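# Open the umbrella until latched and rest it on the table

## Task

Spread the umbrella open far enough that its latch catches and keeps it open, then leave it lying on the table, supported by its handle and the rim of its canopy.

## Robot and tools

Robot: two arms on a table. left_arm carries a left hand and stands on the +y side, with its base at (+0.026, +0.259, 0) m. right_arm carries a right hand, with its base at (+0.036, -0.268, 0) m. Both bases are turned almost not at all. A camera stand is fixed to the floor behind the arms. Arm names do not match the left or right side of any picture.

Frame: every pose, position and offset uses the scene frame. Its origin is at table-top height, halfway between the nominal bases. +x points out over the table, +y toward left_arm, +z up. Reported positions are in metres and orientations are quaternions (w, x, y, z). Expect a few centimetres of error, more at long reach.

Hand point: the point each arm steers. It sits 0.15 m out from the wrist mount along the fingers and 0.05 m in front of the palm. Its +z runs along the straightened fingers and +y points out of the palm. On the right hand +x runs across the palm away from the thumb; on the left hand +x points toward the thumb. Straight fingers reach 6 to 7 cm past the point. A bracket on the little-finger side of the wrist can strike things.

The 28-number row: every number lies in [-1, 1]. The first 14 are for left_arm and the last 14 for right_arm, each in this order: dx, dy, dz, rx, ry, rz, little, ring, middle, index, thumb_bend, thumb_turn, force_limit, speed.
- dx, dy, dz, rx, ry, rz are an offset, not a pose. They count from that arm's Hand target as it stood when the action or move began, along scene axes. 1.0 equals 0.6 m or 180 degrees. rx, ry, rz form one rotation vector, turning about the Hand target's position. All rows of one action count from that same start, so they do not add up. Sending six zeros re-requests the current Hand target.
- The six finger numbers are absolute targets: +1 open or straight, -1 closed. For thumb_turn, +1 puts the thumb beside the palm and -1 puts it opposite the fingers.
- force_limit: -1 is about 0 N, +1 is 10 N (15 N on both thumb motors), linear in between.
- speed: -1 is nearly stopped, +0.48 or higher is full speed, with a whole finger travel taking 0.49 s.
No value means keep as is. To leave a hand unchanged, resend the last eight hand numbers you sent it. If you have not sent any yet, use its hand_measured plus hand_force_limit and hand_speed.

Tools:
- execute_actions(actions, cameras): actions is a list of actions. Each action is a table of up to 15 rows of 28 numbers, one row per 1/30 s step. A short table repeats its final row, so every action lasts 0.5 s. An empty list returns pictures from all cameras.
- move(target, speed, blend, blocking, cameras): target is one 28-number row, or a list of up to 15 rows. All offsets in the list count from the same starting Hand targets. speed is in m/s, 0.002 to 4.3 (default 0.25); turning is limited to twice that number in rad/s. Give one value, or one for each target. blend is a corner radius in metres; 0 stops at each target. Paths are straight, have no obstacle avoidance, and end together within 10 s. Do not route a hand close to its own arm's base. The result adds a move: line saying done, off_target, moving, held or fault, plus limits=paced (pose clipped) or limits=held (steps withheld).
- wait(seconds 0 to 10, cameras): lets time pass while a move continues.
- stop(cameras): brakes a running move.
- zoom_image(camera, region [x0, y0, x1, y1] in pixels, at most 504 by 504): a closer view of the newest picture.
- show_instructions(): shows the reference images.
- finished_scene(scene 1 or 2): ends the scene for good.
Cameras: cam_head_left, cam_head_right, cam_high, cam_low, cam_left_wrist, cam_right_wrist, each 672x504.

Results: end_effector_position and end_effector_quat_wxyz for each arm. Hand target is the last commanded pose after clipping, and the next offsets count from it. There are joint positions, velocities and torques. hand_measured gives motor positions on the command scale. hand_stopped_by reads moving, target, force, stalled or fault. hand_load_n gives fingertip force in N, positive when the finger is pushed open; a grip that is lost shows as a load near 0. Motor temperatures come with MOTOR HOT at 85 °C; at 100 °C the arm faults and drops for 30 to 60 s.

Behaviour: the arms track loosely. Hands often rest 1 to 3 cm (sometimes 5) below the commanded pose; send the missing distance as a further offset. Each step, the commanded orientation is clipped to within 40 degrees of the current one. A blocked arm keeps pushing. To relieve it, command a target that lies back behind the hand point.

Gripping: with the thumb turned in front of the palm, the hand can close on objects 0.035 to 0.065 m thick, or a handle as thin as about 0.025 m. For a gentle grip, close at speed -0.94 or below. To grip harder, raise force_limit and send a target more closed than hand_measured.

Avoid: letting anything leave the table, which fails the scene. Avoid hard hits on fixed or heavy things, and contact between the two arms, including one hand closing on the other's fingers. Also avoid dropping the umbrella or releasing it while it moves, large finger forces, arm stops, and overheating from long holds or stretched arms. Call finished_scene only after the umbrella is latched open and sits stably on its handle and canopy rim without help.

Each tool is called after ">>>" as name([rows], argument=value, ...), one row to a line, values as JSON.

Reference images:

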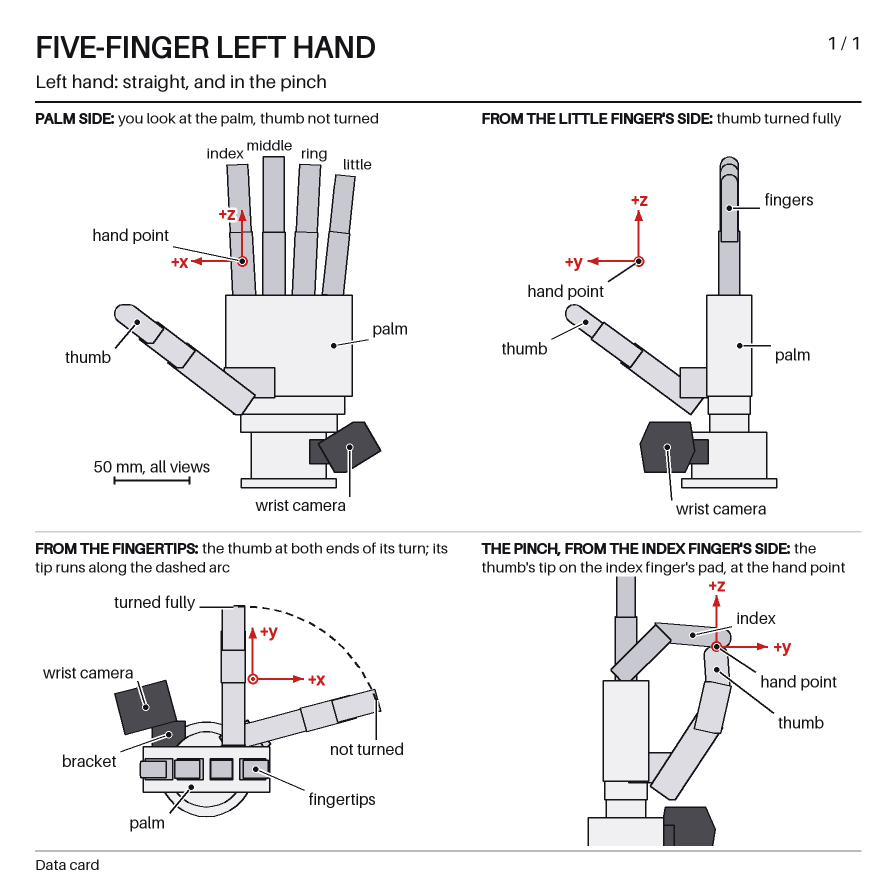

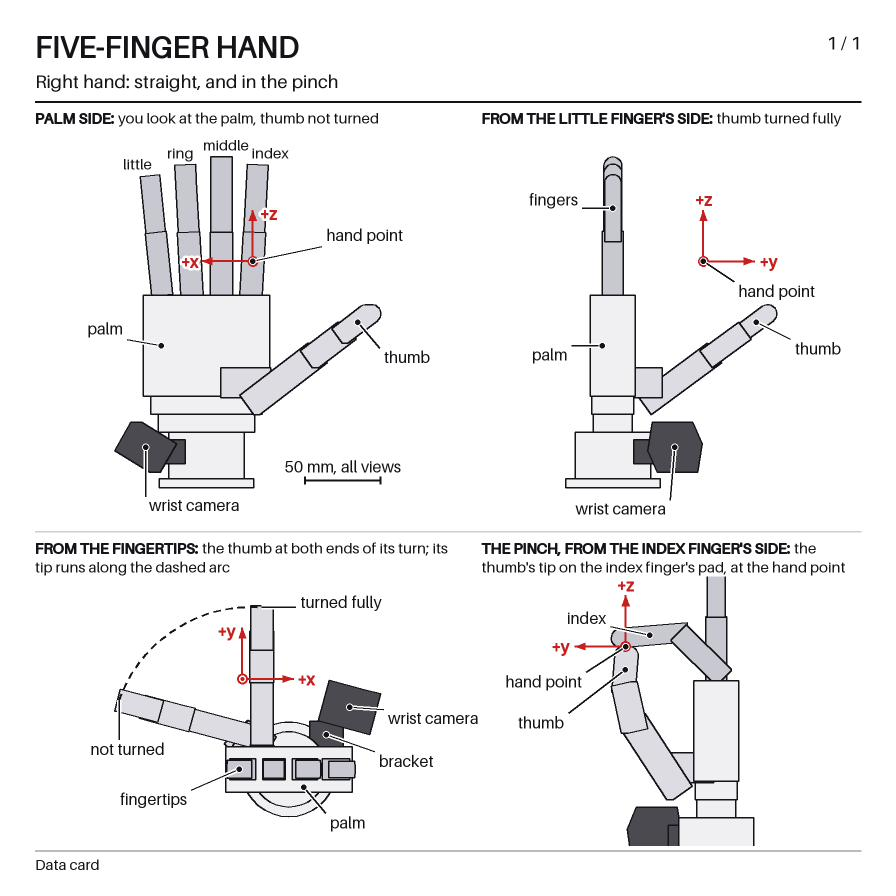

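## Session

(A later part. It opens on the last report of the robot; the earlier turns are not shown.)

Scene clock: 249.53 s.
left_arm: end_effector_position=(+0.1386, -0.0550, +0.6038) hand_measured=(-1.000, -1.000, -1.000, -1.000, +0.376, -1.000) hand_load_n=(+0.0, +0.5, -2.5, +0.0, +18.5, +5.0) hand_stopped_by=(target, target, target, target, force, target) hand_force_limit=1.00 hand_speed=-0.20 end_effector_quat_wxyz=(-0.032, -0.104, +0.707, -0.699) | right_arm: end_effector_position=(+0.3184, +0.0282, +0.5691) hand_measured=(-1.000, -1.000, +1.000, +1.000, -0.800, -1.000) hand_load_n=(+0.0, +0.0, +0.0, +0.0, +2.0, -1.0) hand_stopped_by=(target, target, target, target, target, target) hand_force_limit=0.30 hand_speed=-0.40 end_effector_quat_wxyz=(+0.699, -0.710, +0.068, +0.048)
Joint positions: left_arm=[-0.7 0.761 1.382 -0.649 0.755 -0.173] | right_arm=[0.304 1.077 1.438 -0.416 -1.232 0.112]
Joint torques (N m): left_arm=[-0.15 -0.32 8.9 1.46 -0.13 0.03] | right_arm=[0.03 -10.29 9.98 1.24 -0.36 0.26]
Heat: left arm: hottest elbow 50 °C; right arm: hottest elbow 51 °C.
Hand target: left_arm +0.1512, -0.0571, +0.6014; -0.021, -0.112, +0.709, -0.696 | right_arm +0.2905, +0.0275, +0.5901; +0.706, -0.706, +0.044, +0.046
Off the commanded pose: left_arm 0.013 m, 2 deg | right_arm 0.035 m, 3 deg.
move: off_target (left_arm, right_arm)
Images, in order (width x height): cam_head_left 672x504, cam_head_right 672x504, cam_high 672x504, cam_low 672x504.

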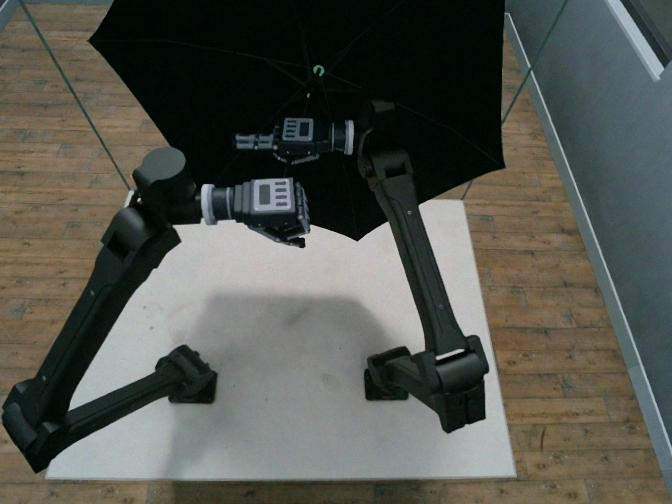

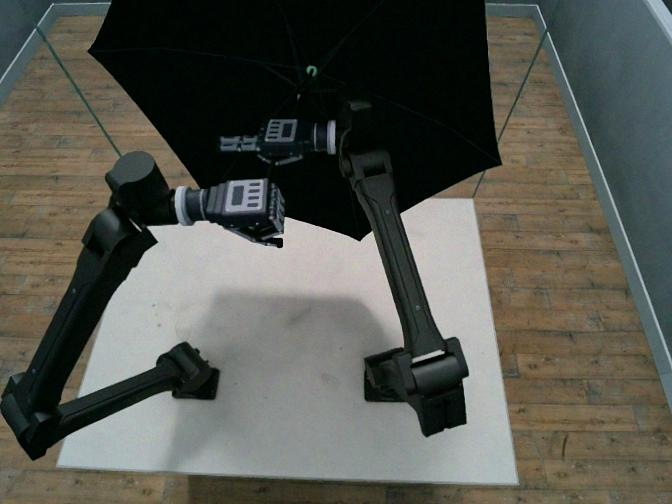

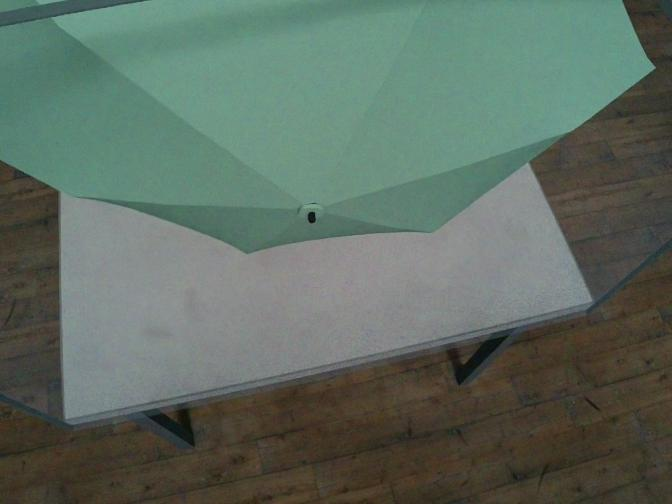

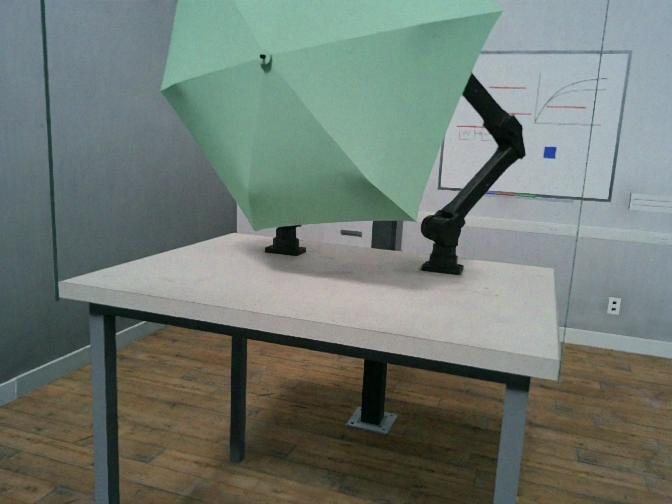

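>>> move(target=[0.0,-0.003,0.016,-0.095,0.015,0.013,-1,-1,-1,-1,-1,-1,1.0,-0.2, 0,0,0,0,0,0.0,-1,-1,1,1,-0.80,-1,0.3,-0.4], speed=0.15, cameras=["cam_head_left","cam_head_right","cam_low"])

Scene clock: 252.13 s.
left_arm: end_effector_position=(+0.1401, -0.0564, +0.6180) hand_measured=(-1.000, -1.000, -1.000, -1.000, +0.376, -1.000) hand_load_n=(+0.0, +0.0, -3.0, +0.0, +18.0, +5.0) hand_stopped_by=(target, target, target, target, force, target) hand_force_limit=1.00 hand_speed=-0.20 end_effector_quat_wxyz=(+0.049, +0.130, -0.595, +0.792) | right_arm: end_effector_position=(+0.3172, +0.0291, +0.5693) hand_measured=(-1.000, -1.000, +1.000, +1.000, -0.800, -1.000) hand_load_n=(+0.0, +0.0, +0.0, +0.0, +2.0, -1.0) hand_stopped_by=(target, target, target, target, target, target) hand_force_limit=0.30 hand_speed=-0.40 end_effector_quat_wxyz=(+0.699, -0.710, +0.067, +0.049)
Joint positions: left_arm=[-0.689 0.651 1.133 -0.142 0.686 -0.497] | right_arm=[0.307 1.077 1.438 -0.416 -1.232 0.112]
Joint torques (N m): left_arm=[-1.44 -0.5 7.72 1.96 -0.43 -0.07] | right_arm=[-0.26 -10.23 10.02 1.18 -0.34 0.27]
Heat: left arm: hottest elbow 50 °C; right arm: hottest elbow 51 °C.
Hand target: left_arm +0.1512, -0.0590, +0.6111; +0.040, +0.138, -0.594, +0.791 | right_arm +0.2906, +0.0276, +0.5900; +0.706, -0.706, +0.044, +0.046
Off the commanded pose: left_arm 0.013 m, 1 deg | right_arm 0.034 m, 3 deg.
move: off_target (left_arm, right_arm)
Images, in order (width x height): cam_head_left 672x504, cam_head_right 672x504, cam_low 672x504.

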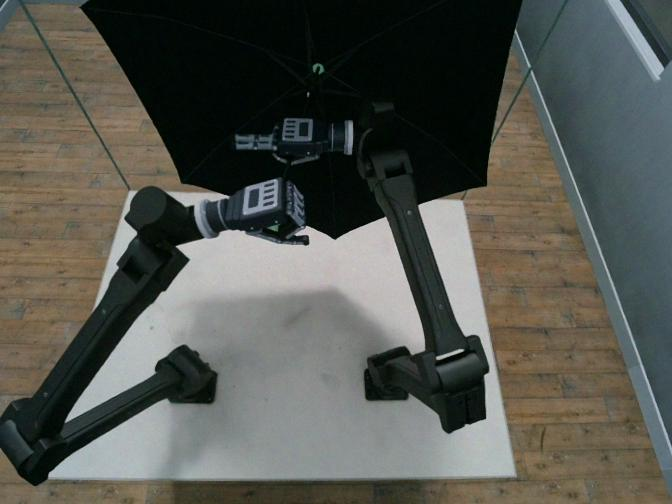

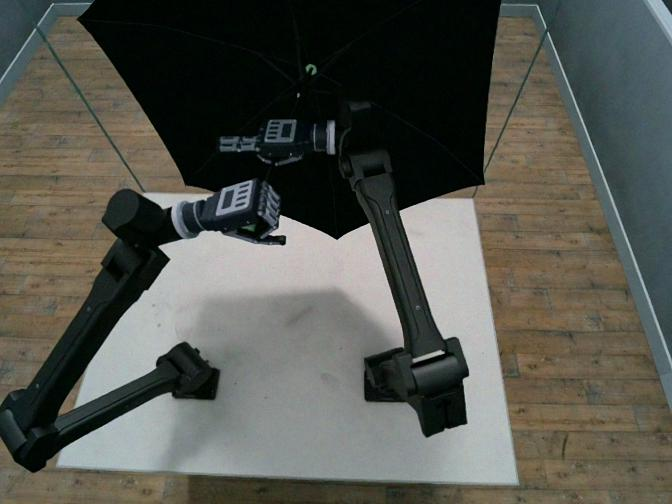

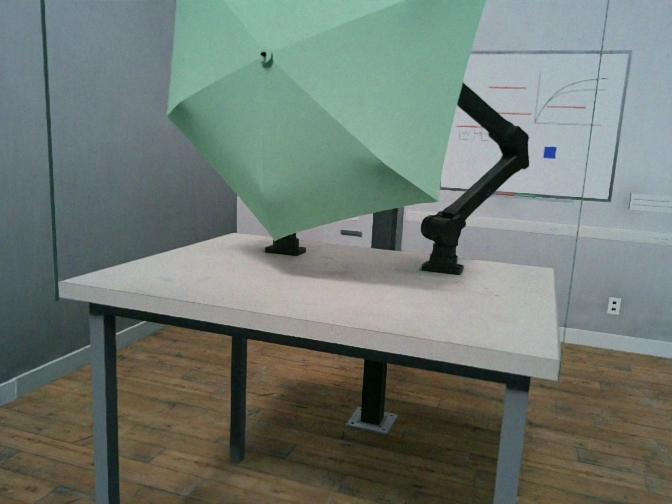

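>>> move(target=[0.0,0.003,-0.016,0.1,-0.015,-0.013,-1,-1,-1,-1,-1,-1,1.0,-0.2, 0,0,0,0,0,0.0,-1,-1,1,1,-0.80,-1,0.3,-0.4], speed=0.15, cameras=["cam_low","cam_left_wrist"])

Scene clock: 255.17 s.
left_arm: end_effector_position=(+0.1462, -0.0542, +0.5999) hand_measured=(-1.000, -1.000, -1.000, -1.000, +0.376, -1.000) hand_load_n=(+0.0, +0.0, -2.5, +0.0, +18.5, +4.5) hand_stopped_by=(target, target, target, target, force, target) hand_force_limit=1.00 hand_speed=-0.20 end_effector_quat_wxyz=(-0.027, -0.114, +0.710, -0.694) | right_arm: end_effector_position=(+0.3138, +0.0295, +0.5688) hand_measured=(-1.000, -1.000, +1.000, +1.000, -0.800, -1.000) hand_load_n=(+0.0, +0.0, +0.0, +0.0, +2.5, +0.5) hand_stopped_by=(target, target, target, target, target, target) hand_force_limit=0.30 hand_speed=-0.40 end_effector_quat_wxyz=(+0.699, -0.711, +0.066, +0.051)
Joint positions: left_arm=[-0.683 0.768 1.384 -0.665 0.752 -0.164] | right_arm=[0.311 1.072 1.435 -0.42 -1.232 0.11]
Joint torques (N m): left_arm=[-1.49 -0.09 9.99 1.05 -0.11 0.09] | right_arm=[-0.73 -9.35 10.35 1.36 -0.31 0.27]
Heat: left arm: hottest elbow 50 °C; right arm: hottest elbow 50 °C.
Hand target: left_arm +0.1511, -0.0572, +0.6014; -0.020, -0.112, +0.714, -0.691 | right_arm +0.2905, +0.0275, +0.5901; +0.706, -0.706, +0.044, +0.046
Off the commanded pose: left_arm 0.006 m, 1 deg | right_arm 0.032 m, 3 deg.
move: off_target (right_arm)
camera_calibration:
cam_left_wrist: T_world_to_cam=[[-0.0464915, -0.0690733, 0.996528, -0.591055], [-0.929016, 0.369616, -0.0177223, 0.169723], [-0.367108, -0.926614, -0.0813542, 0.164851], [0, 0, 0, 1]] pos_world=[0.190714, 0.049195, 0.605422]
Images, in order (width x height): cam_low 672x504, cam_left_wrist 672x504.

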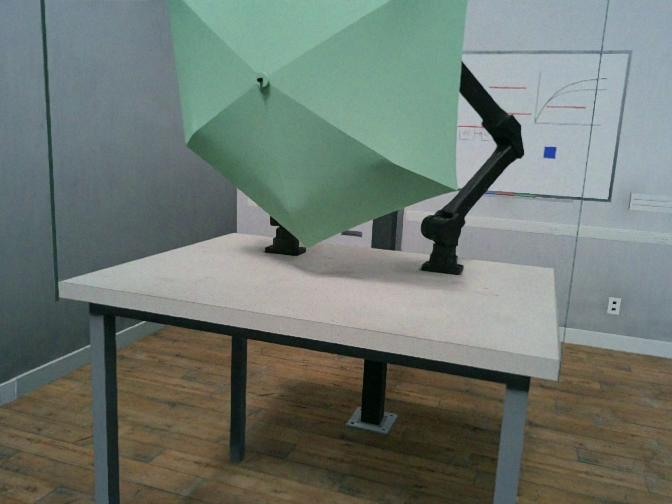

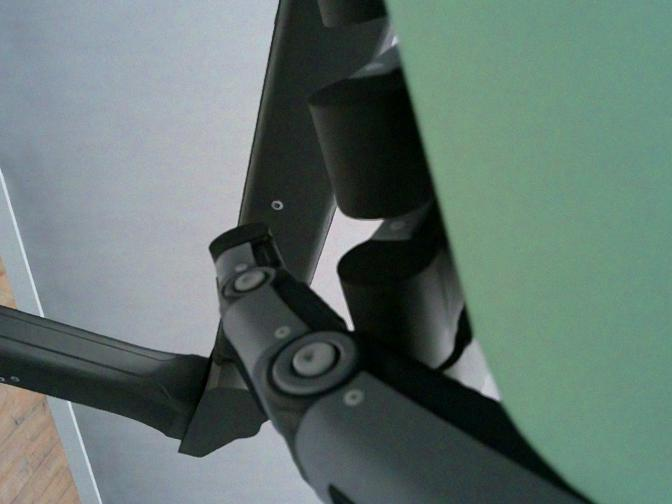

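>>> move([
  [0,0,0,0,0,0,-1,-1,-1,-1,-1,-1,1.0,-0.2, 0,0,0.05,0,-0.03,0,-1,-1,1,1,-1,-1,0.3,-0.4],
  [0,0,0,0,0,0,0.3,0.3,0.3,0.3,1,-1,1.0,-0.2, 0,0,0.05,0,-0.03,0,-1,-1,1,1,-1,-1,0.3,-0.4],
], speed=0.12, cameras=["cam_head_left","cam_left_wrist","cam_low"])

Scene clock: 258.63 s.
left_arm: end_effector_position=(+0.1465, -0.0543, +0.5997) hand_measured=(+0.300, +0.300, +0.300, +0.300, +1.000, -1.000) hand_load_n=(+0.0, +0.0, +0.0, -0.5, +0.0, +0.5) hand_stopped_by=(target, target, target, target, target, target) hand_force_limit=1.00 hand_speed=-0.20 end_effector_quat_wxyz=(-0.026, -0.113, +0.711, -0.694) | right_arm: end_effector_position=(+0.3121, +0.0280, +0.5654) hand_measured=(-1.000, -1.000, +1.000, +1.000, -0.932, -1.000) hand_load_n=(+0.0, +0.0, +0.0, +0.0, +10.5, +1.5) hand_stopped_by=(target, target, target, target, force, target) hand_force_limit=0.30 hand_speed=-0.40 end_effector_quat_wxyz=(+0.692, -0.718, +0.059, +0.044)
Joint positions: left_arm=[-0.683 0.768 1.384 -0.665 0.752 -0.161] | right_arm=[0.313 1.072 1.45 -0.496 -1.229 0.035]
Joint torques (N m): left_arm=[-2.14 0.44 10.14 0.91 -0.15 0.06] | right_arm=[-0.5 -8.94 16.95 1.25 -0.39 0.12]
Heat: left arm: hottest elbow 50 °C; right arm: hottest elbow 50 °C.
Hand target: left_arm +0.1512, -0.0572, +0.6014; -0.020, -0.112, +0.714, -0.691 | right_arm +0.2905, +0.0276, +0.6201; +0.707, -0.707, +0.011, +0.012
Off the commanded pose: left_arm 0.006 m, 1 deg | right_arm 0.059 m, 7 deg.
move: off_target (right_arm)
camera_calibration:
cam_left_wrist: T_world_to_cam=[[-0.0493164, -0.0696737, 0.99635, -0.590268], [-0.928936, 0.369693, -0.0201273, 0.171472], [-0.366941, -0.926538, -0.0829543, 0.165792], [0, 0, 0, 1]] pos_world=[0.191012, 0.0490947, 0.605318]
Images, in order (width x height): cam_head_left 672x504, cam_low 672x504, cam_left_wrist 672x504.

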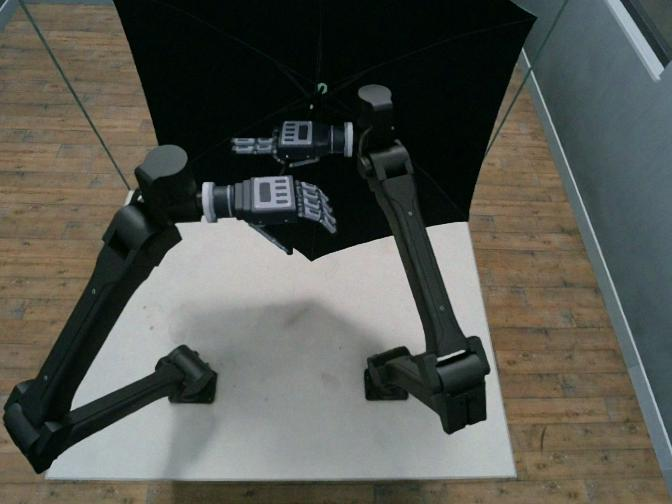

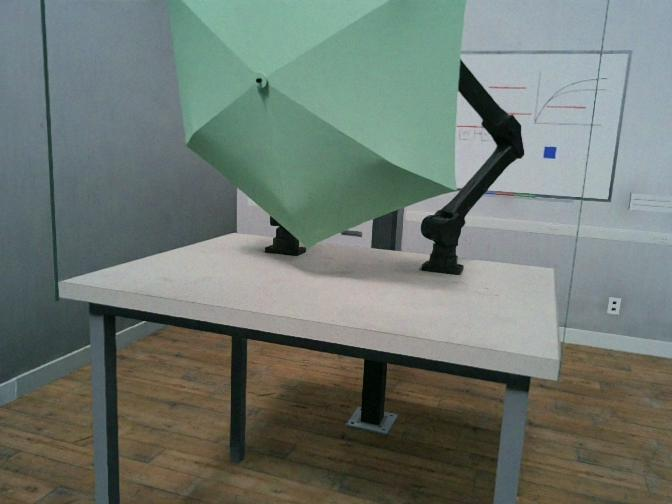

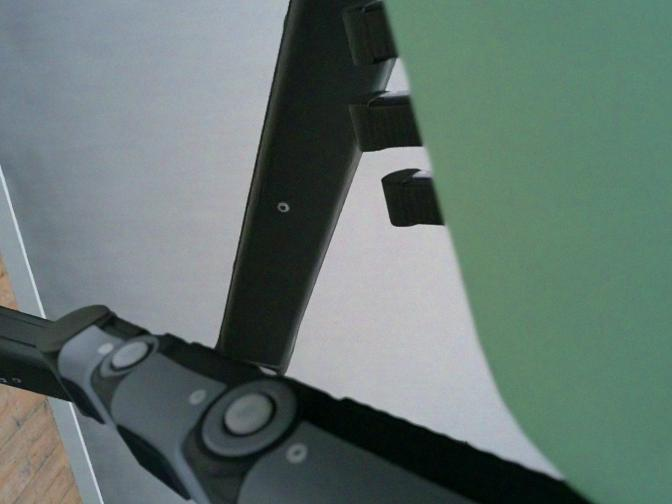

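>>> move(target=[0,0.045,0,0,0,0,0.3,0.3,0.3,0.3,1,-1,1.0,-0.2, 0,0,0,0,0,0,-1,-1,1,1,-1,-1,0.3,-0.4], speed=0.08, cameras=["cam_low","cam_left_wrist"])

Scene clock: 260.00 s.
left_arm: end_effector_position=(+0.1473, -0.0340, +0.5987) hand_measured=(+0.300, +0.300, +0.300, +0.300, +1.000, -1.000) hand_load_n=(+0.0, +0.0, +0.0, +0.0, +0.0, -0.5) hand_stopped_by=(target, target, target, target, target, target) hand_force_limit=1.00 hand_speed=-0.20 end_effector_quat_wxyz=(-0.032, -0.111, +0.713, -0.691) | right_arm: end_effector_position=(+0.3109, +0.0288, +0.5674) hand_measured=(-1.000, -1.000, +1.000, +1.000, -0.932, -1.000) hand_load_n=(+0.5, +0.0, +0.0, +0.0, +11.0, +1.0) hand_stopped_by=(target, target, target, target, force, target) hand_force_limit=0.30 hand_speed=-0.40 end_effector_quat_wxyz=(+0.692, -0.718, +0.057, +0.043)
Joint positions: left_arm=[-0.583 0.751 1.384 -0.698 0.864 -0.152] | right_arm=[0.316 1.072 1.455 -0.496 -1.229 0.035]
Joint torques (N m): left_arm=[-0.67 -0.62 9.52 0.64 0.13 0.07] | right_arm=[-0.73 -8.88 16.65 1.31 -0.36 0.12]
Heat: left arm: hottest elbow 50 °C; right arm: hottest elbow 50 °C.
Hand target: left_arm +0.1512, -0.0302, +0.6014; -0.020, -0.112, +0.714, -0.691 | right_arm +0.2905, +0.0276, +0.6200; +0.707, -0.707, +0.011, +0.012
Off the commanded pose: left_arm 0.006 m, 1 deg | right_arm 0.057 m, 7 deg.
move: off_target (right_arm)
camera_calibration:
cam_left_wrist: T_world_to_cam=[[-0.0419124, -0.0752861, 0.996281, -0.589201], [-0.924619, 0.38076, -0.0101247, 0.158379], [-0.378581, -0.921604, -0.0855695, 0.188223], [0, 0, 0, 1]] pos_world=[0.193003, 0.0688043, 0.60472]
Images, in order (width x height): cam_low 672x504, cam_left_wrist 672x504.

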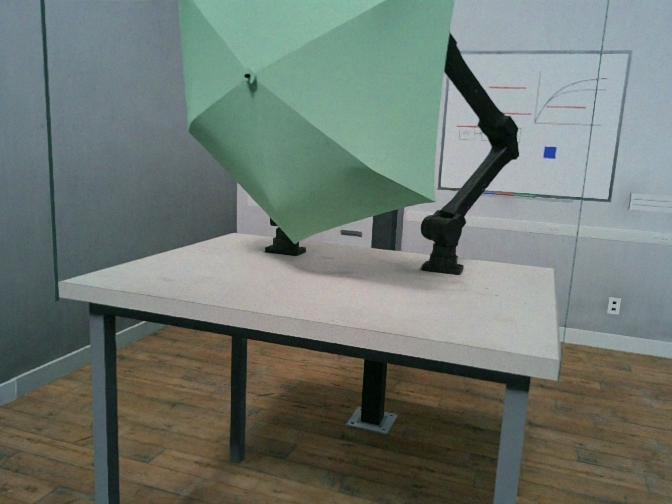

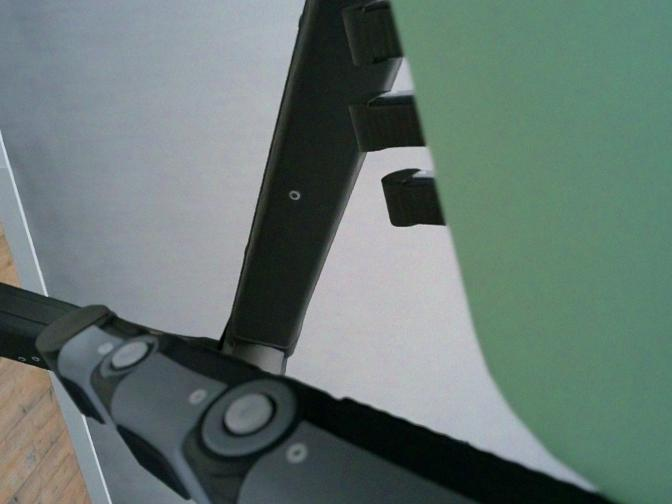

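>>> move([
  [0,-0.08,0,0,0,0,0.3,0.3,0.3,0.3,1,1,1.0,0, 0,0,0,0,0,0,-1,-1,1,1,-1,-1,0.3,-0.4],
], speed=0.08, cameras=["cam_low","cam_head_left"])

Scene clock: 261.80 s.
left_arm: end_effector_position=(+0.1487, -0.0731, +0.5892) hand_measured=(+0.300, +0.300, +0.300, +0.300, +1.000, +1.000) hand_load_n=(+0.0, +0.0, +0.0, +0.0, +0.0, -0.5) hand_stopped_by=(target, target, target, target, target, target) hand_force_limit=1.00 hand_speed=0.00 end_effector_quat_wxyz=(-0.027, -0.120, +0.720, -0.683) | right_arm: end_effector_position=(+0.3115, +0.0288, +0.5684) hand_measured=(-1.000, -1.000, +1.000, +1.000, -0.932, -1.000) hand_load_n=(+0.0, +0.0, +0.0, +0.0, +11.0, +2.0) hand_stopped_by=(target, target, target, target, force, target) hand_force_limit=0.30 hand_speed=-0.40 end_effector_quat_wxyz=(+0.693, -0.718, +0.055, +0.041)
Joint positions: left_arm=[-0.757 0.798 1.387 -0.674 0.672 -0.152] | right_arm=[0.316 1.072 1.458 -0.496 -1.227 0.032]
Joint torques (N m): left_arm=[-2.26 -0.91 11 2.36 -0.1 -0.08] | right_arm=[-0.79 -8.88 16.46 1.29 -0.38 0.14]
Heat: left arm: hottest elbow 50 °C; right arm: hottest elbow 50 °C.
Hand target: left_arm +0.1512, -0.0781, +0.6015; -0.020, -0.112, +0.714, -0.691 | right_arm +0.2905, +0.0275, +0.6200; +0.707, -0.707, +0.011, +0.012
Off the commanded pose: left_arm 0.013 m, 2 deg | right_arm 0.056 m, 6 deg.
move: off_target (left_arm, right_arm)
Images, in order (width x height): cam_head_left 672x504, cam_low 672x504.

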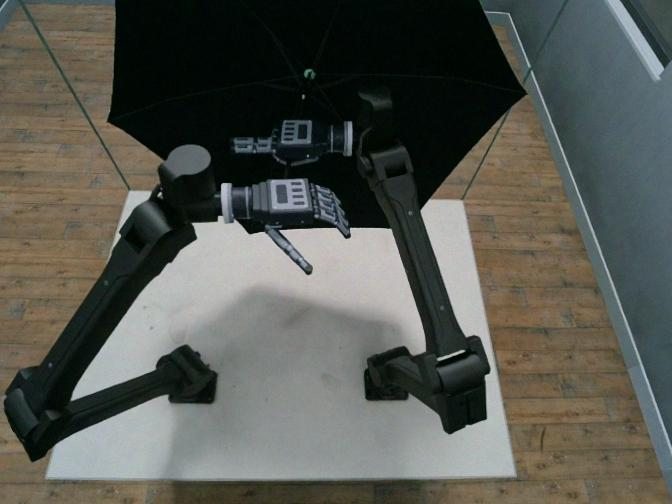

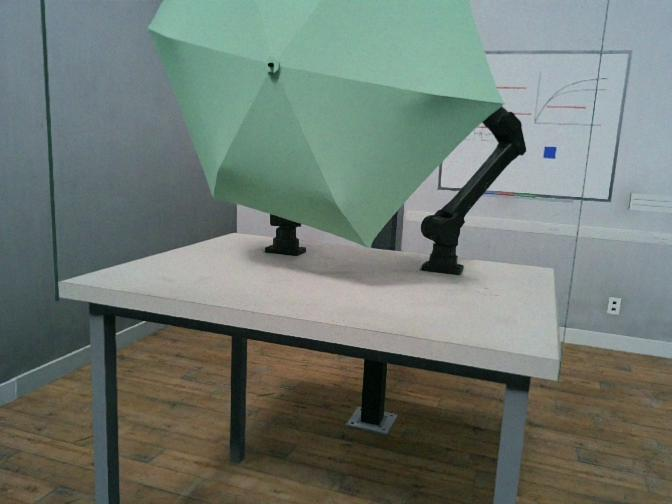

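>>> move([
  [0,-0.02,0,0,0,0,0.3,0.3,0.3,0.3,1,1,1.0,0, 0,0,0,0,0,0,-1,-1,1,1,-1,-1,0.3,-0.4],
], speed=0.08, cameras=["cam_low","cam_high"])

Scene clock: 263.10 s.
left_arm: end_effector_position=(+0.1486, -0.0839, +0.5896) hand_measured=(+0.300, +0.300, +0.300, +0.300, +1.000, +1.000) hand_load_n=(+0.0, +0.0, +0.0, +0.0, +0.0, -0.5) hand_stopped_by=(target, target, target, target, target, target) hand_force_limit=1.00 hand_speed=0.00 end_effector_quat_wxyz=(-0.026, -0.119, +0.720, -0.683) | right_arm: end_effector_position=(+0.3115, +0.0288, +0.5684) hand_measured=(-1.000, -1.000, +1.000, +1.000, -0.932, -1.000) hand_load_n=(+0.0, +0.5, +0.0, +0.0, +10.5, +1.5) hand_stopped_by=(target, target, target, target, force, target) hand_force_limit=0.30 hand_speed=-0.40 end_effector_quat_wxyz=(+0.693, -0.718, +0.055, +0.041)
Joint positions: left_arm=[-0.796 0.814 1.392 -0.66 0.632 -0.153] | right_arm=[0.316 1.072 1.458 -0.496 -1.227 0.032]
Joint torques (N m): left_arm=[-2.78 -0.62 10.95 2.58 -0.13 -0.1] | right_arm=[-0.97 -8.82 16.46 1.28 -0.38 0.14]
Heat: left arm: hottest elbow 50 °C; right arm: hottest elbow 51 °C.
Hand target: left_arm +0.1511, -0.0901, +0.6014; -0.020, -0.112, +0.714, -0.691 | right_arm +0.2905, +0.0275, +0.6200; +0.707, -0.707, +0.011, +0.012
Off the commanded pose: left_arm 0.014 m, 2 deg | right_arm 0.056 m, 6 deg.
move: off_target (left_arm, right_arm)
Images, in order (width x height): cam_high 672x504, cam_low 672x504.

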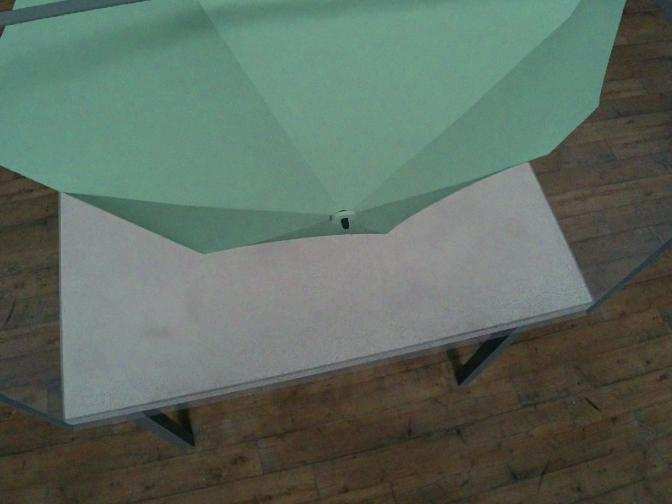

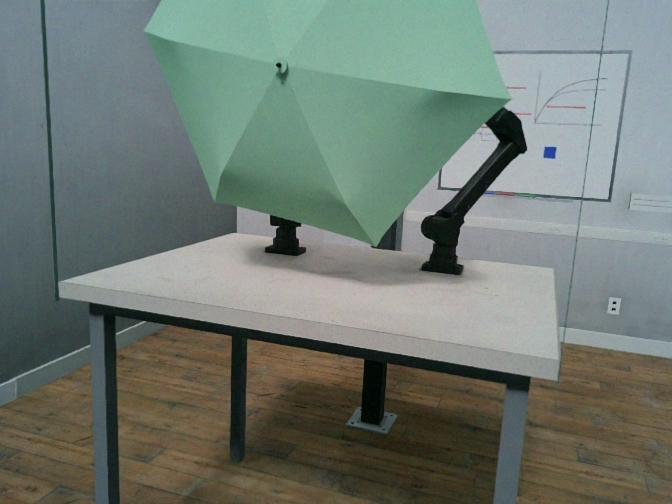

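>>> move([
  [0,-0.03,0,0,0,0,0.3,0.3,0.3,0.3,1,1,1.0,0, 0,0,0,0,0,0,-1,-1,1,1,-1,-1,0.3,-0.4],
], speed=0.08, cameras=["cam_low","cam_head_left"])

Scene clock: 266.13 s.
left_arm: end_effector_position=(+0.1499, -0.1020, +0.5891) hand_measured=(+0.300, +0.300, +0.300, +0.300, +1.000, +1.000) hand_load_n=(+0.0, +0.0, +0.0, +0.0, +0.0, +0.0) hand_stopped_by=(target, target, target, target, target, target) hand_force_limit=1.00 hand_speed=0.00 end_effector_quat_wxyz=(-0.025, -0.120, +0.721, -0.682) | right_arm: end_effector_position=(+0.3115, +0.0288, +0.5684) hand_measured=(-1.000, -1.000, +1.000, +1.000, -0.932, -1.000) hand_load_n=(+0.5, +0.0, -0.5, +0.0, +10.5, +1.0) hand_stopped_by=(target, target, target, target, force, target) hand_force_limit=0.30 hand_speed=-0.40 end_effector_quat_wxyz=(+0.693, -0.718, +0.055, +0.041)
Joint positions: left_arm=[-0.85 0.845 1.403 -0.639 0.576 -0.156] | right_arm=[0.316 1.072 1.458 -0.496 -1.227 0.032]
Joint torques (N m): left_arm=[-2.73 -1.26 11.03 2.51 -0.03 -0.15] | right_arm=[-0.85 -8.76 16.47 1.29 -0.38 0.14]
Heat: left arm: hottest elbow 50 °C; right arm: hottest elbow 52 °C.
Hand target: left_arm +0.1512, -0.1081, +0.6016; -0.020, -0.112, +0.714, -0.691 | right_arm +0.2905, +0.0275, +0.6200; +0.707, -0.707, +0.011, +0.012
Off the commanded pose: left_arm 0.014 m, 2 deg | right_arm 0.056 m, 6 deg.
move: off_target (left_arm, right_arm)
Images, in order (width x height): cam_head_left 672x504, cam_low 672x504.

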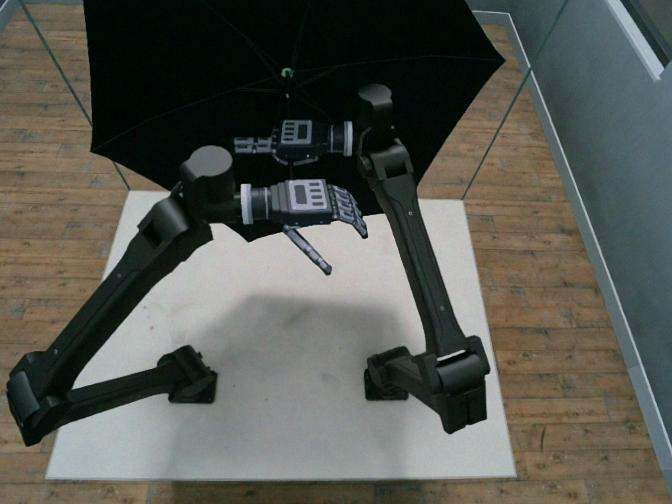

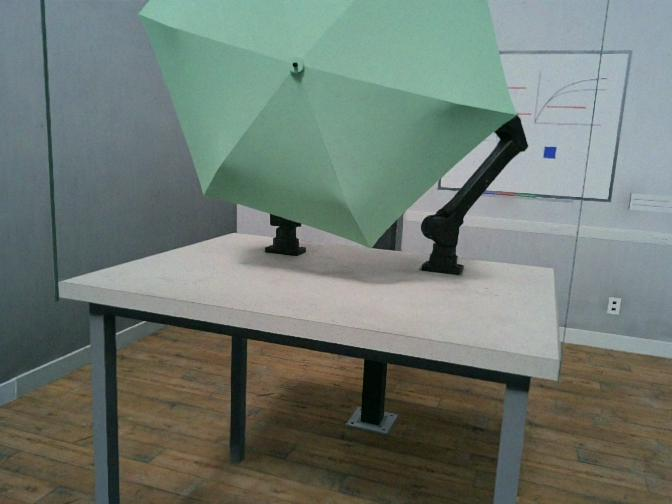

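>>> move([
  [0,-0.02,0.08,0,0,0,1,1,1,1,1,1,1.0,0, 0,0,0.06,0,0,0,-1,-1,1,1,-1,-1,0.3,-0.4],
], speed=0.06, cameras=["cam_low","cam_head_left"])

Scene clock: 267.57 s.
left_arm: end_effector_position=(+0.1525, -0.1029, +0.5954) hand_measured=(+1.000, +1.000, +1.000, +1.000, +1.000, +1.000) hand_load_n=(+0.5, -0.5, +0.0, +0.0, +0.0, -0.5) hand_stopped_by=(target, target, target, target, target, target) hand_force_limit=1.00 hand_speed=0.00 end_effector_quat_wxyz=(-0.019, -0.121, +0.718, -0.685) | right_arm: end_effector_position=(+0.3159, +0.0304, +0.5587) hand_measured=(-1.000, -1.000, +1.000, +1.000, -0.932, -1.000) hand_load_n=(+0.0, +0.0, +0.0, +0.0, +11.0, +2.5) hand_stopped_by=(target, target, target, target, force, target) hand_force_limit=0.30 hand_speed=-0.40 end_effector_quat_wxyz=(+0.689, -0.720, +0.064, +0.051)
Joint positions: left_arm=[-0.852 0.851 1.419 -0.639 0.563 -0.156] | right_arm=[0.316 1.083 1.446 -0.5 -1.23 0.032]
Joint torques (N m): left_arm=[-1.96 -2.67 8.25 2.09 0.14 -0.04] | right_arm=[-1.73 -7.94 9.95 1.54 -0.15 0.15]
Heat: left arm: hottest elbow 50 °C; right arm: hottest elbow 52 °C.
Hand target: left_arm +0.1519, -0.1031, +0.5934; -0.019, -0.118, +0.718, -0.686 (not the last commanded pose) | right_arm +0.3101, +0.0288, +0.5695; +0.693, -0.717, +0.053, +0.044 (not the last commanded pose)
Off the commanded pose: left_arm 0.057 m, 1 deg | right_arm 0.101 m, 8 deg.
move: held (left_arm, right_arm; a check stopped the path); limits=held
pose unreachable (left arm): on one or more control steps of this call, first in action 0 (counted from 0), this arm could not follow its commanded pose, so it was not sent that pose on those steps. It may still have moved: this result reports where it is.
cause: moving toward the commanded pose would bring a part of the arm too close to another arm (a part of this arm just beyond joint 6 (wrist roll) and a part of the right arm just beyond its joint 4 (wrist pitch), at the place that arm is still heading or pushing toward).
pose unreachable (right arm): on one or more control steps of this call, first in action 0 (counted from 0), this arm could not follow its commanded pose, so it was not sent that pose on those steps. It may still have moved: this result reports where it is.
cause: moving toward the commanded pose would bring a part of the arm too close to another arm (a part of this arm just beyond joint 4 (wrist pitch) and a part of the left arm just beyond its joint 6 (wrist roll), at the place that arm was heading or pushing toward when its own hold began).
Images, in order (width x height): cam_head_left 672x504, cam_low 672x504.

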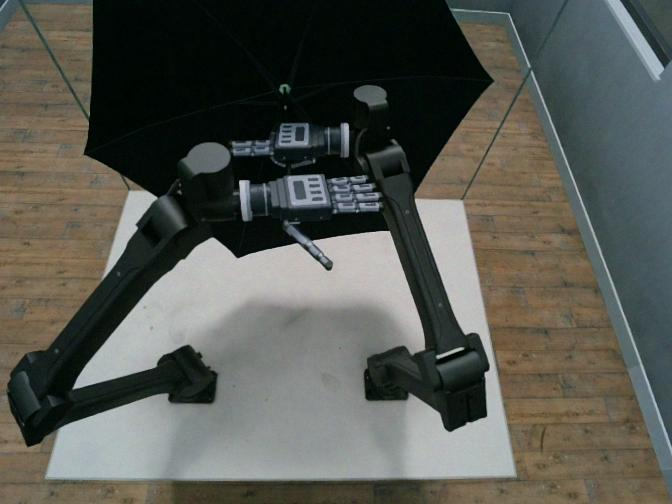

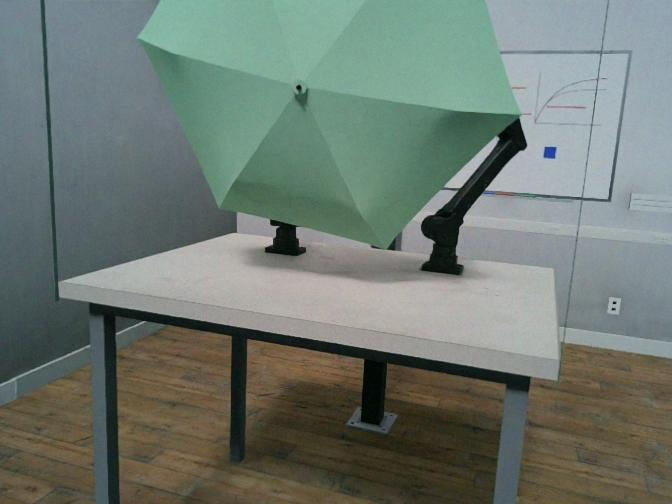

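>>> move([
  [-0.03,0.03,0.06,0,0,0,1,1,1,1,1,1,1.0,0, 0,0,0.06,0,0,0,-1,-1,1,1,-1,-1,0.3,-0.4],
  [-0.03,0.2,0.12,0,0,0,1,1,1,1,1,1,1.0,0, 0,0,0.1,0,0,0,-1,-1,1,1,-1,-1,0.3,-0.4],
], speed=0.08, blend=0.01, cameras=["cam_low","cam_head_left"])

Scene clock: 270.70 s.
left_arm: end_effector_position=(+0.1366, +0.0127, +0.6554) hand_measured=(+1.000, +1.000, +1.000, +1.000, +1.000, +1.000) hand_load_n=(+0.0, +0.0, -0.5, +0.0, +0.0, -0.5) hand_stopped_by=(target, target, target, target, target, target) hand_force_limit=1.00 hand_speed=0.00 end_effector_quat_wxyz=(-0.030, -0.123, +0.720, -0.682) | right_arm: end_effector_position=(+0.3145, +0.0304, +0.5935) hand_measured=(-1.000, -1.000, +1.000, +1.000, -0.932, -1.000) hand_load_n=(+0.0, +0.0, +0.0, +0.0, +10.5, +2.5) hand_stopped_by=(target, target, target, target, force, target) hand_force_limit=0.30 hand_speed=-0.40 end_effector_quat_wxyz=(+0.683, -0.724, +0.074, +0.069)
Joint positions: left_arm=[-0.366 0.802 1.628 -0.964 1.06 -0.092] | right_arm=[0.316 1.133 1.59 -0.637 -1.241 0.032]
Joint torques (N m): left_arm=[-0.15 0.26 9.76 0.76 0.28 0.02] | right_arm=[-1.9 -7.41 15.23 1.28 -0.14 0.2]
Heat: left arm: hottest elbow 50 °C; right arm: hottest elbow 52 °C.
Hand target: left_arm +0.1339, +0.0169, +0.6654; -0.019, -0.118, +0.718, -0.686 | right_arm +0.3100, +0.0287, +0.6296; +0.693, -0.717, +0.053, +0.044
Off the commanded pose: left_arm 0.011 m, 1 deg | right_arm 0.036 m, 4 deg.
move: off_target (left_arm, right_arm)
Images, in order (width x height): cam_head_left 672x504, cam_low 672x504.

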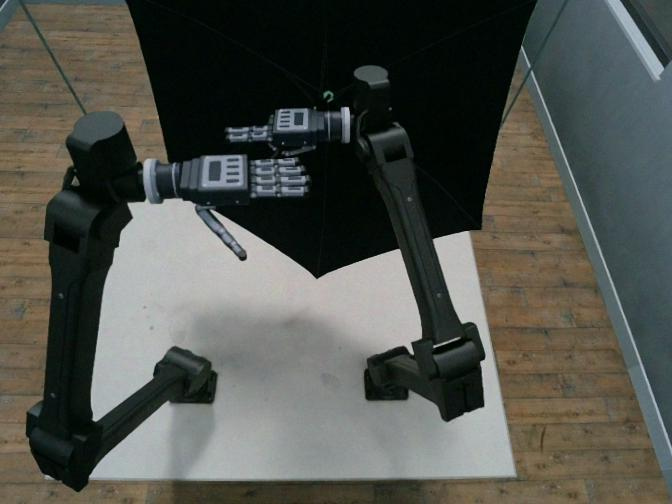

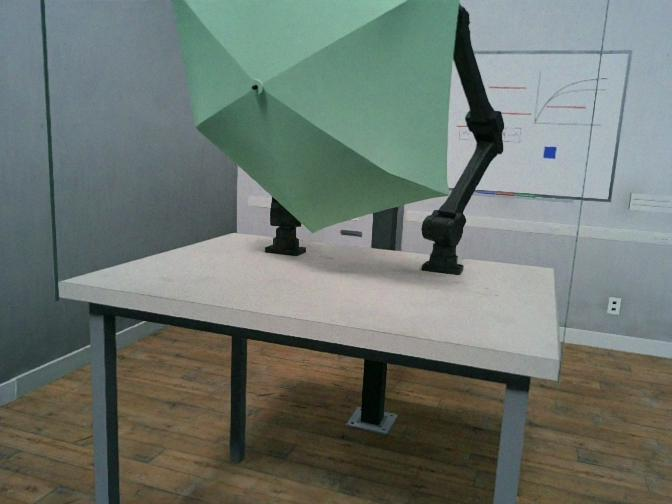

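>>> move([
  [0,-0.08,0,0,0,0,1,1,1,1,1,1,1.0,0, 0,0,0,0,0,0,-1,-1,1,1,-1,-1,0.3,-0.4],
], speed=0.08, cameras=["cam_low","cam_head_left"])

Scene clock: 272.37 s.
left_arm: end_effector_position=(+0.1378, -0.0286, +0.6505) hand_measured=(+1.000, +1.000, +1.000, +1.000, +1.000, +1.000) hand_load_n=(+0.0, +0.0, +0.0, +0.0, +0.0, +0.0) hand_stopped_by=(target, target, target, target, target, target) hand_force_limit=1.00 hand_speed=0.00 end_effector_quat_wxyz=(-0.020, -0.128, +0.726, -0.675) | right_arm: end_effector_position=(+0.3184, +0.0314, +0.5920) hand_measured=(-1.000, -1.000, +1.000, +1.000, -0.932, -1.000) hand_load_n=(+0.0, +0.0, +0.0, -0.5, +10.5, +2.5) hand_stopped_by=(target, target, target, target, force, target) hand_force_limit=0.30 hand_speed=-0.40 end_effector_quat_wxyz=(+0.682, -0.724, +0.078, +0.068)
Joint positions: left_arm=[-0.624 0.833 1.628 -0.919 0.783 -0.117] | right_arm=[0.316 1.139 1.591 -0.637 -1.233 0.032]
Joint torques (N m): left_arm=[-3.43 -0.09 9.68 2.52 -0.07 -0.19] | right_arm=[-1.85 -7.59 15.15 1.22 -0.14 0.2]
Heat: left arm: hottest elbow 50 °C; right arm: hottest elbow 52 °C.
Hand target: left_arm +0.1340, -0.0311, +0.6654; -0.019, -0.118, +0.718, -0.686 | right_arm +0.3101, +0.0287, +0.6295; +0.693, -0.717, +0.053, +0.044
Off the commanded pose: left_arm 0.016 m, 2 deg | right_arm 0.039 m, 4 deg.
move: off_target (left_arm, right_arm)
Images, in order (width x height): cam_head_left 672x504, cam_low 672x504.

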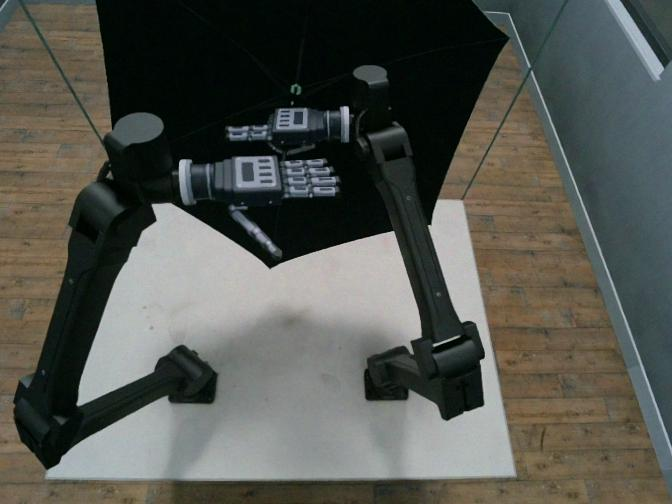

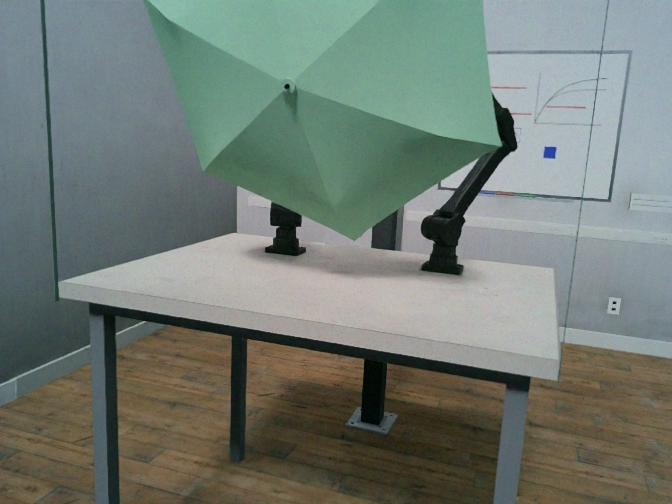

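>>> move([
  [0,-0.06,0,0,0,0,1,1,1,1,1,1,1.0,0, 0,0,0,0,0,0,-1,-1,1,1,-1,-1,0.3,-0.4],
], speed=0.08, cameras=["cam_low","cam_head_left"])

Scene clock: 273.83 s.
left_arm: end_effector_position=(+0.1390, -0.0647, +0.6474) hand_measured=(+1.000, +1.000, +1.000, +1.000, +1.000, +1.000) hand_load_n=(+0.0, +0.0, +0.0, +0.0, +0.0, -0.5) hand_stopped_by=(target, target, target, target, target, target) hand_force_limit=1.00 hand_speed=0.00 end_effector_quat_wxyz=(-0.018, -0.128, +0.729, -0.673) | right_arm: end_effector_position=(+0.3184, +0.0314, +0.5920) hand_measured=(-1.000, -1.000, +1.000, +1.000, -0.932, -1.000) hand_load_n=(+0.0, +0.0, +0.0, +0.0, +11.0, +2.5) hand_stopped_by=(target, target, target, target, force, target) hand_force_limit=0.30 hand_speed=-0.40 end_effector_quat_wxyz=(+0.682, -0.724, +0.078, +0.068)
Joint positions: left_arm=[-0.783 0.876 1.633 -0.873 0.623 -0.132] | right_arm=[0.316 1.139 1.591 -0.637 -1.233 0.032]
Joint torques (N m): left_arm=[-1.96 -1.79 10.58 2.47 -0.03 -0.18] | right_arm=[-1.96 -7.94 15.1 1.29 -0.13 0.19]
Heat: left arm: hottest elbow 50 °C; right arm: hottest elbow 52 °C.
Hand target: left_arm +0.1339, -0.0670, +0.6655; -0.019, -0.117, +0.718, -0.686 | right_arm +0.3101, +0.0287, +0.6295; +0.693, -0.717, +0.053, +0.044
Off the commanded pose: left_arm 0.019 m, 2 deg | right_arm 0.039 m, 4 deg.
move: off_target (left_arm, right_arm)
Images, in order (width x height): cam_head_left 672x504, cam_low 672x504.

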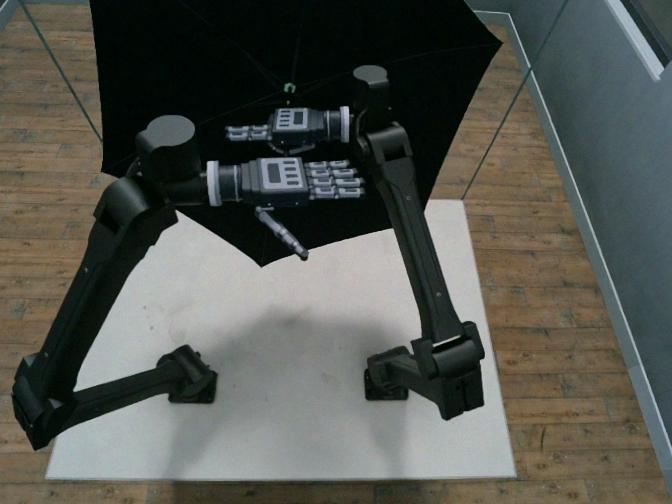

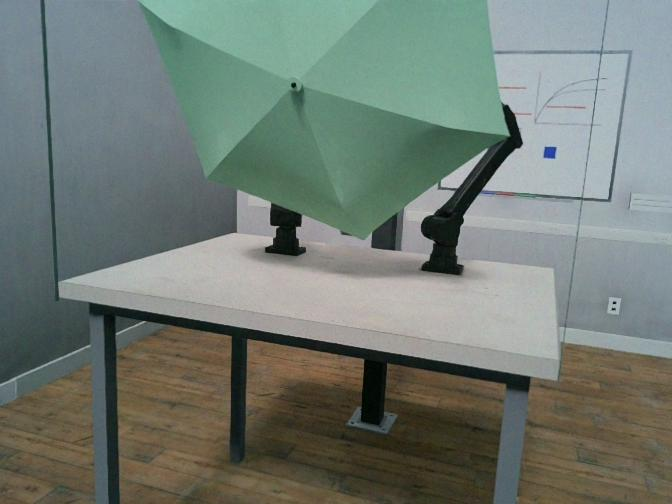

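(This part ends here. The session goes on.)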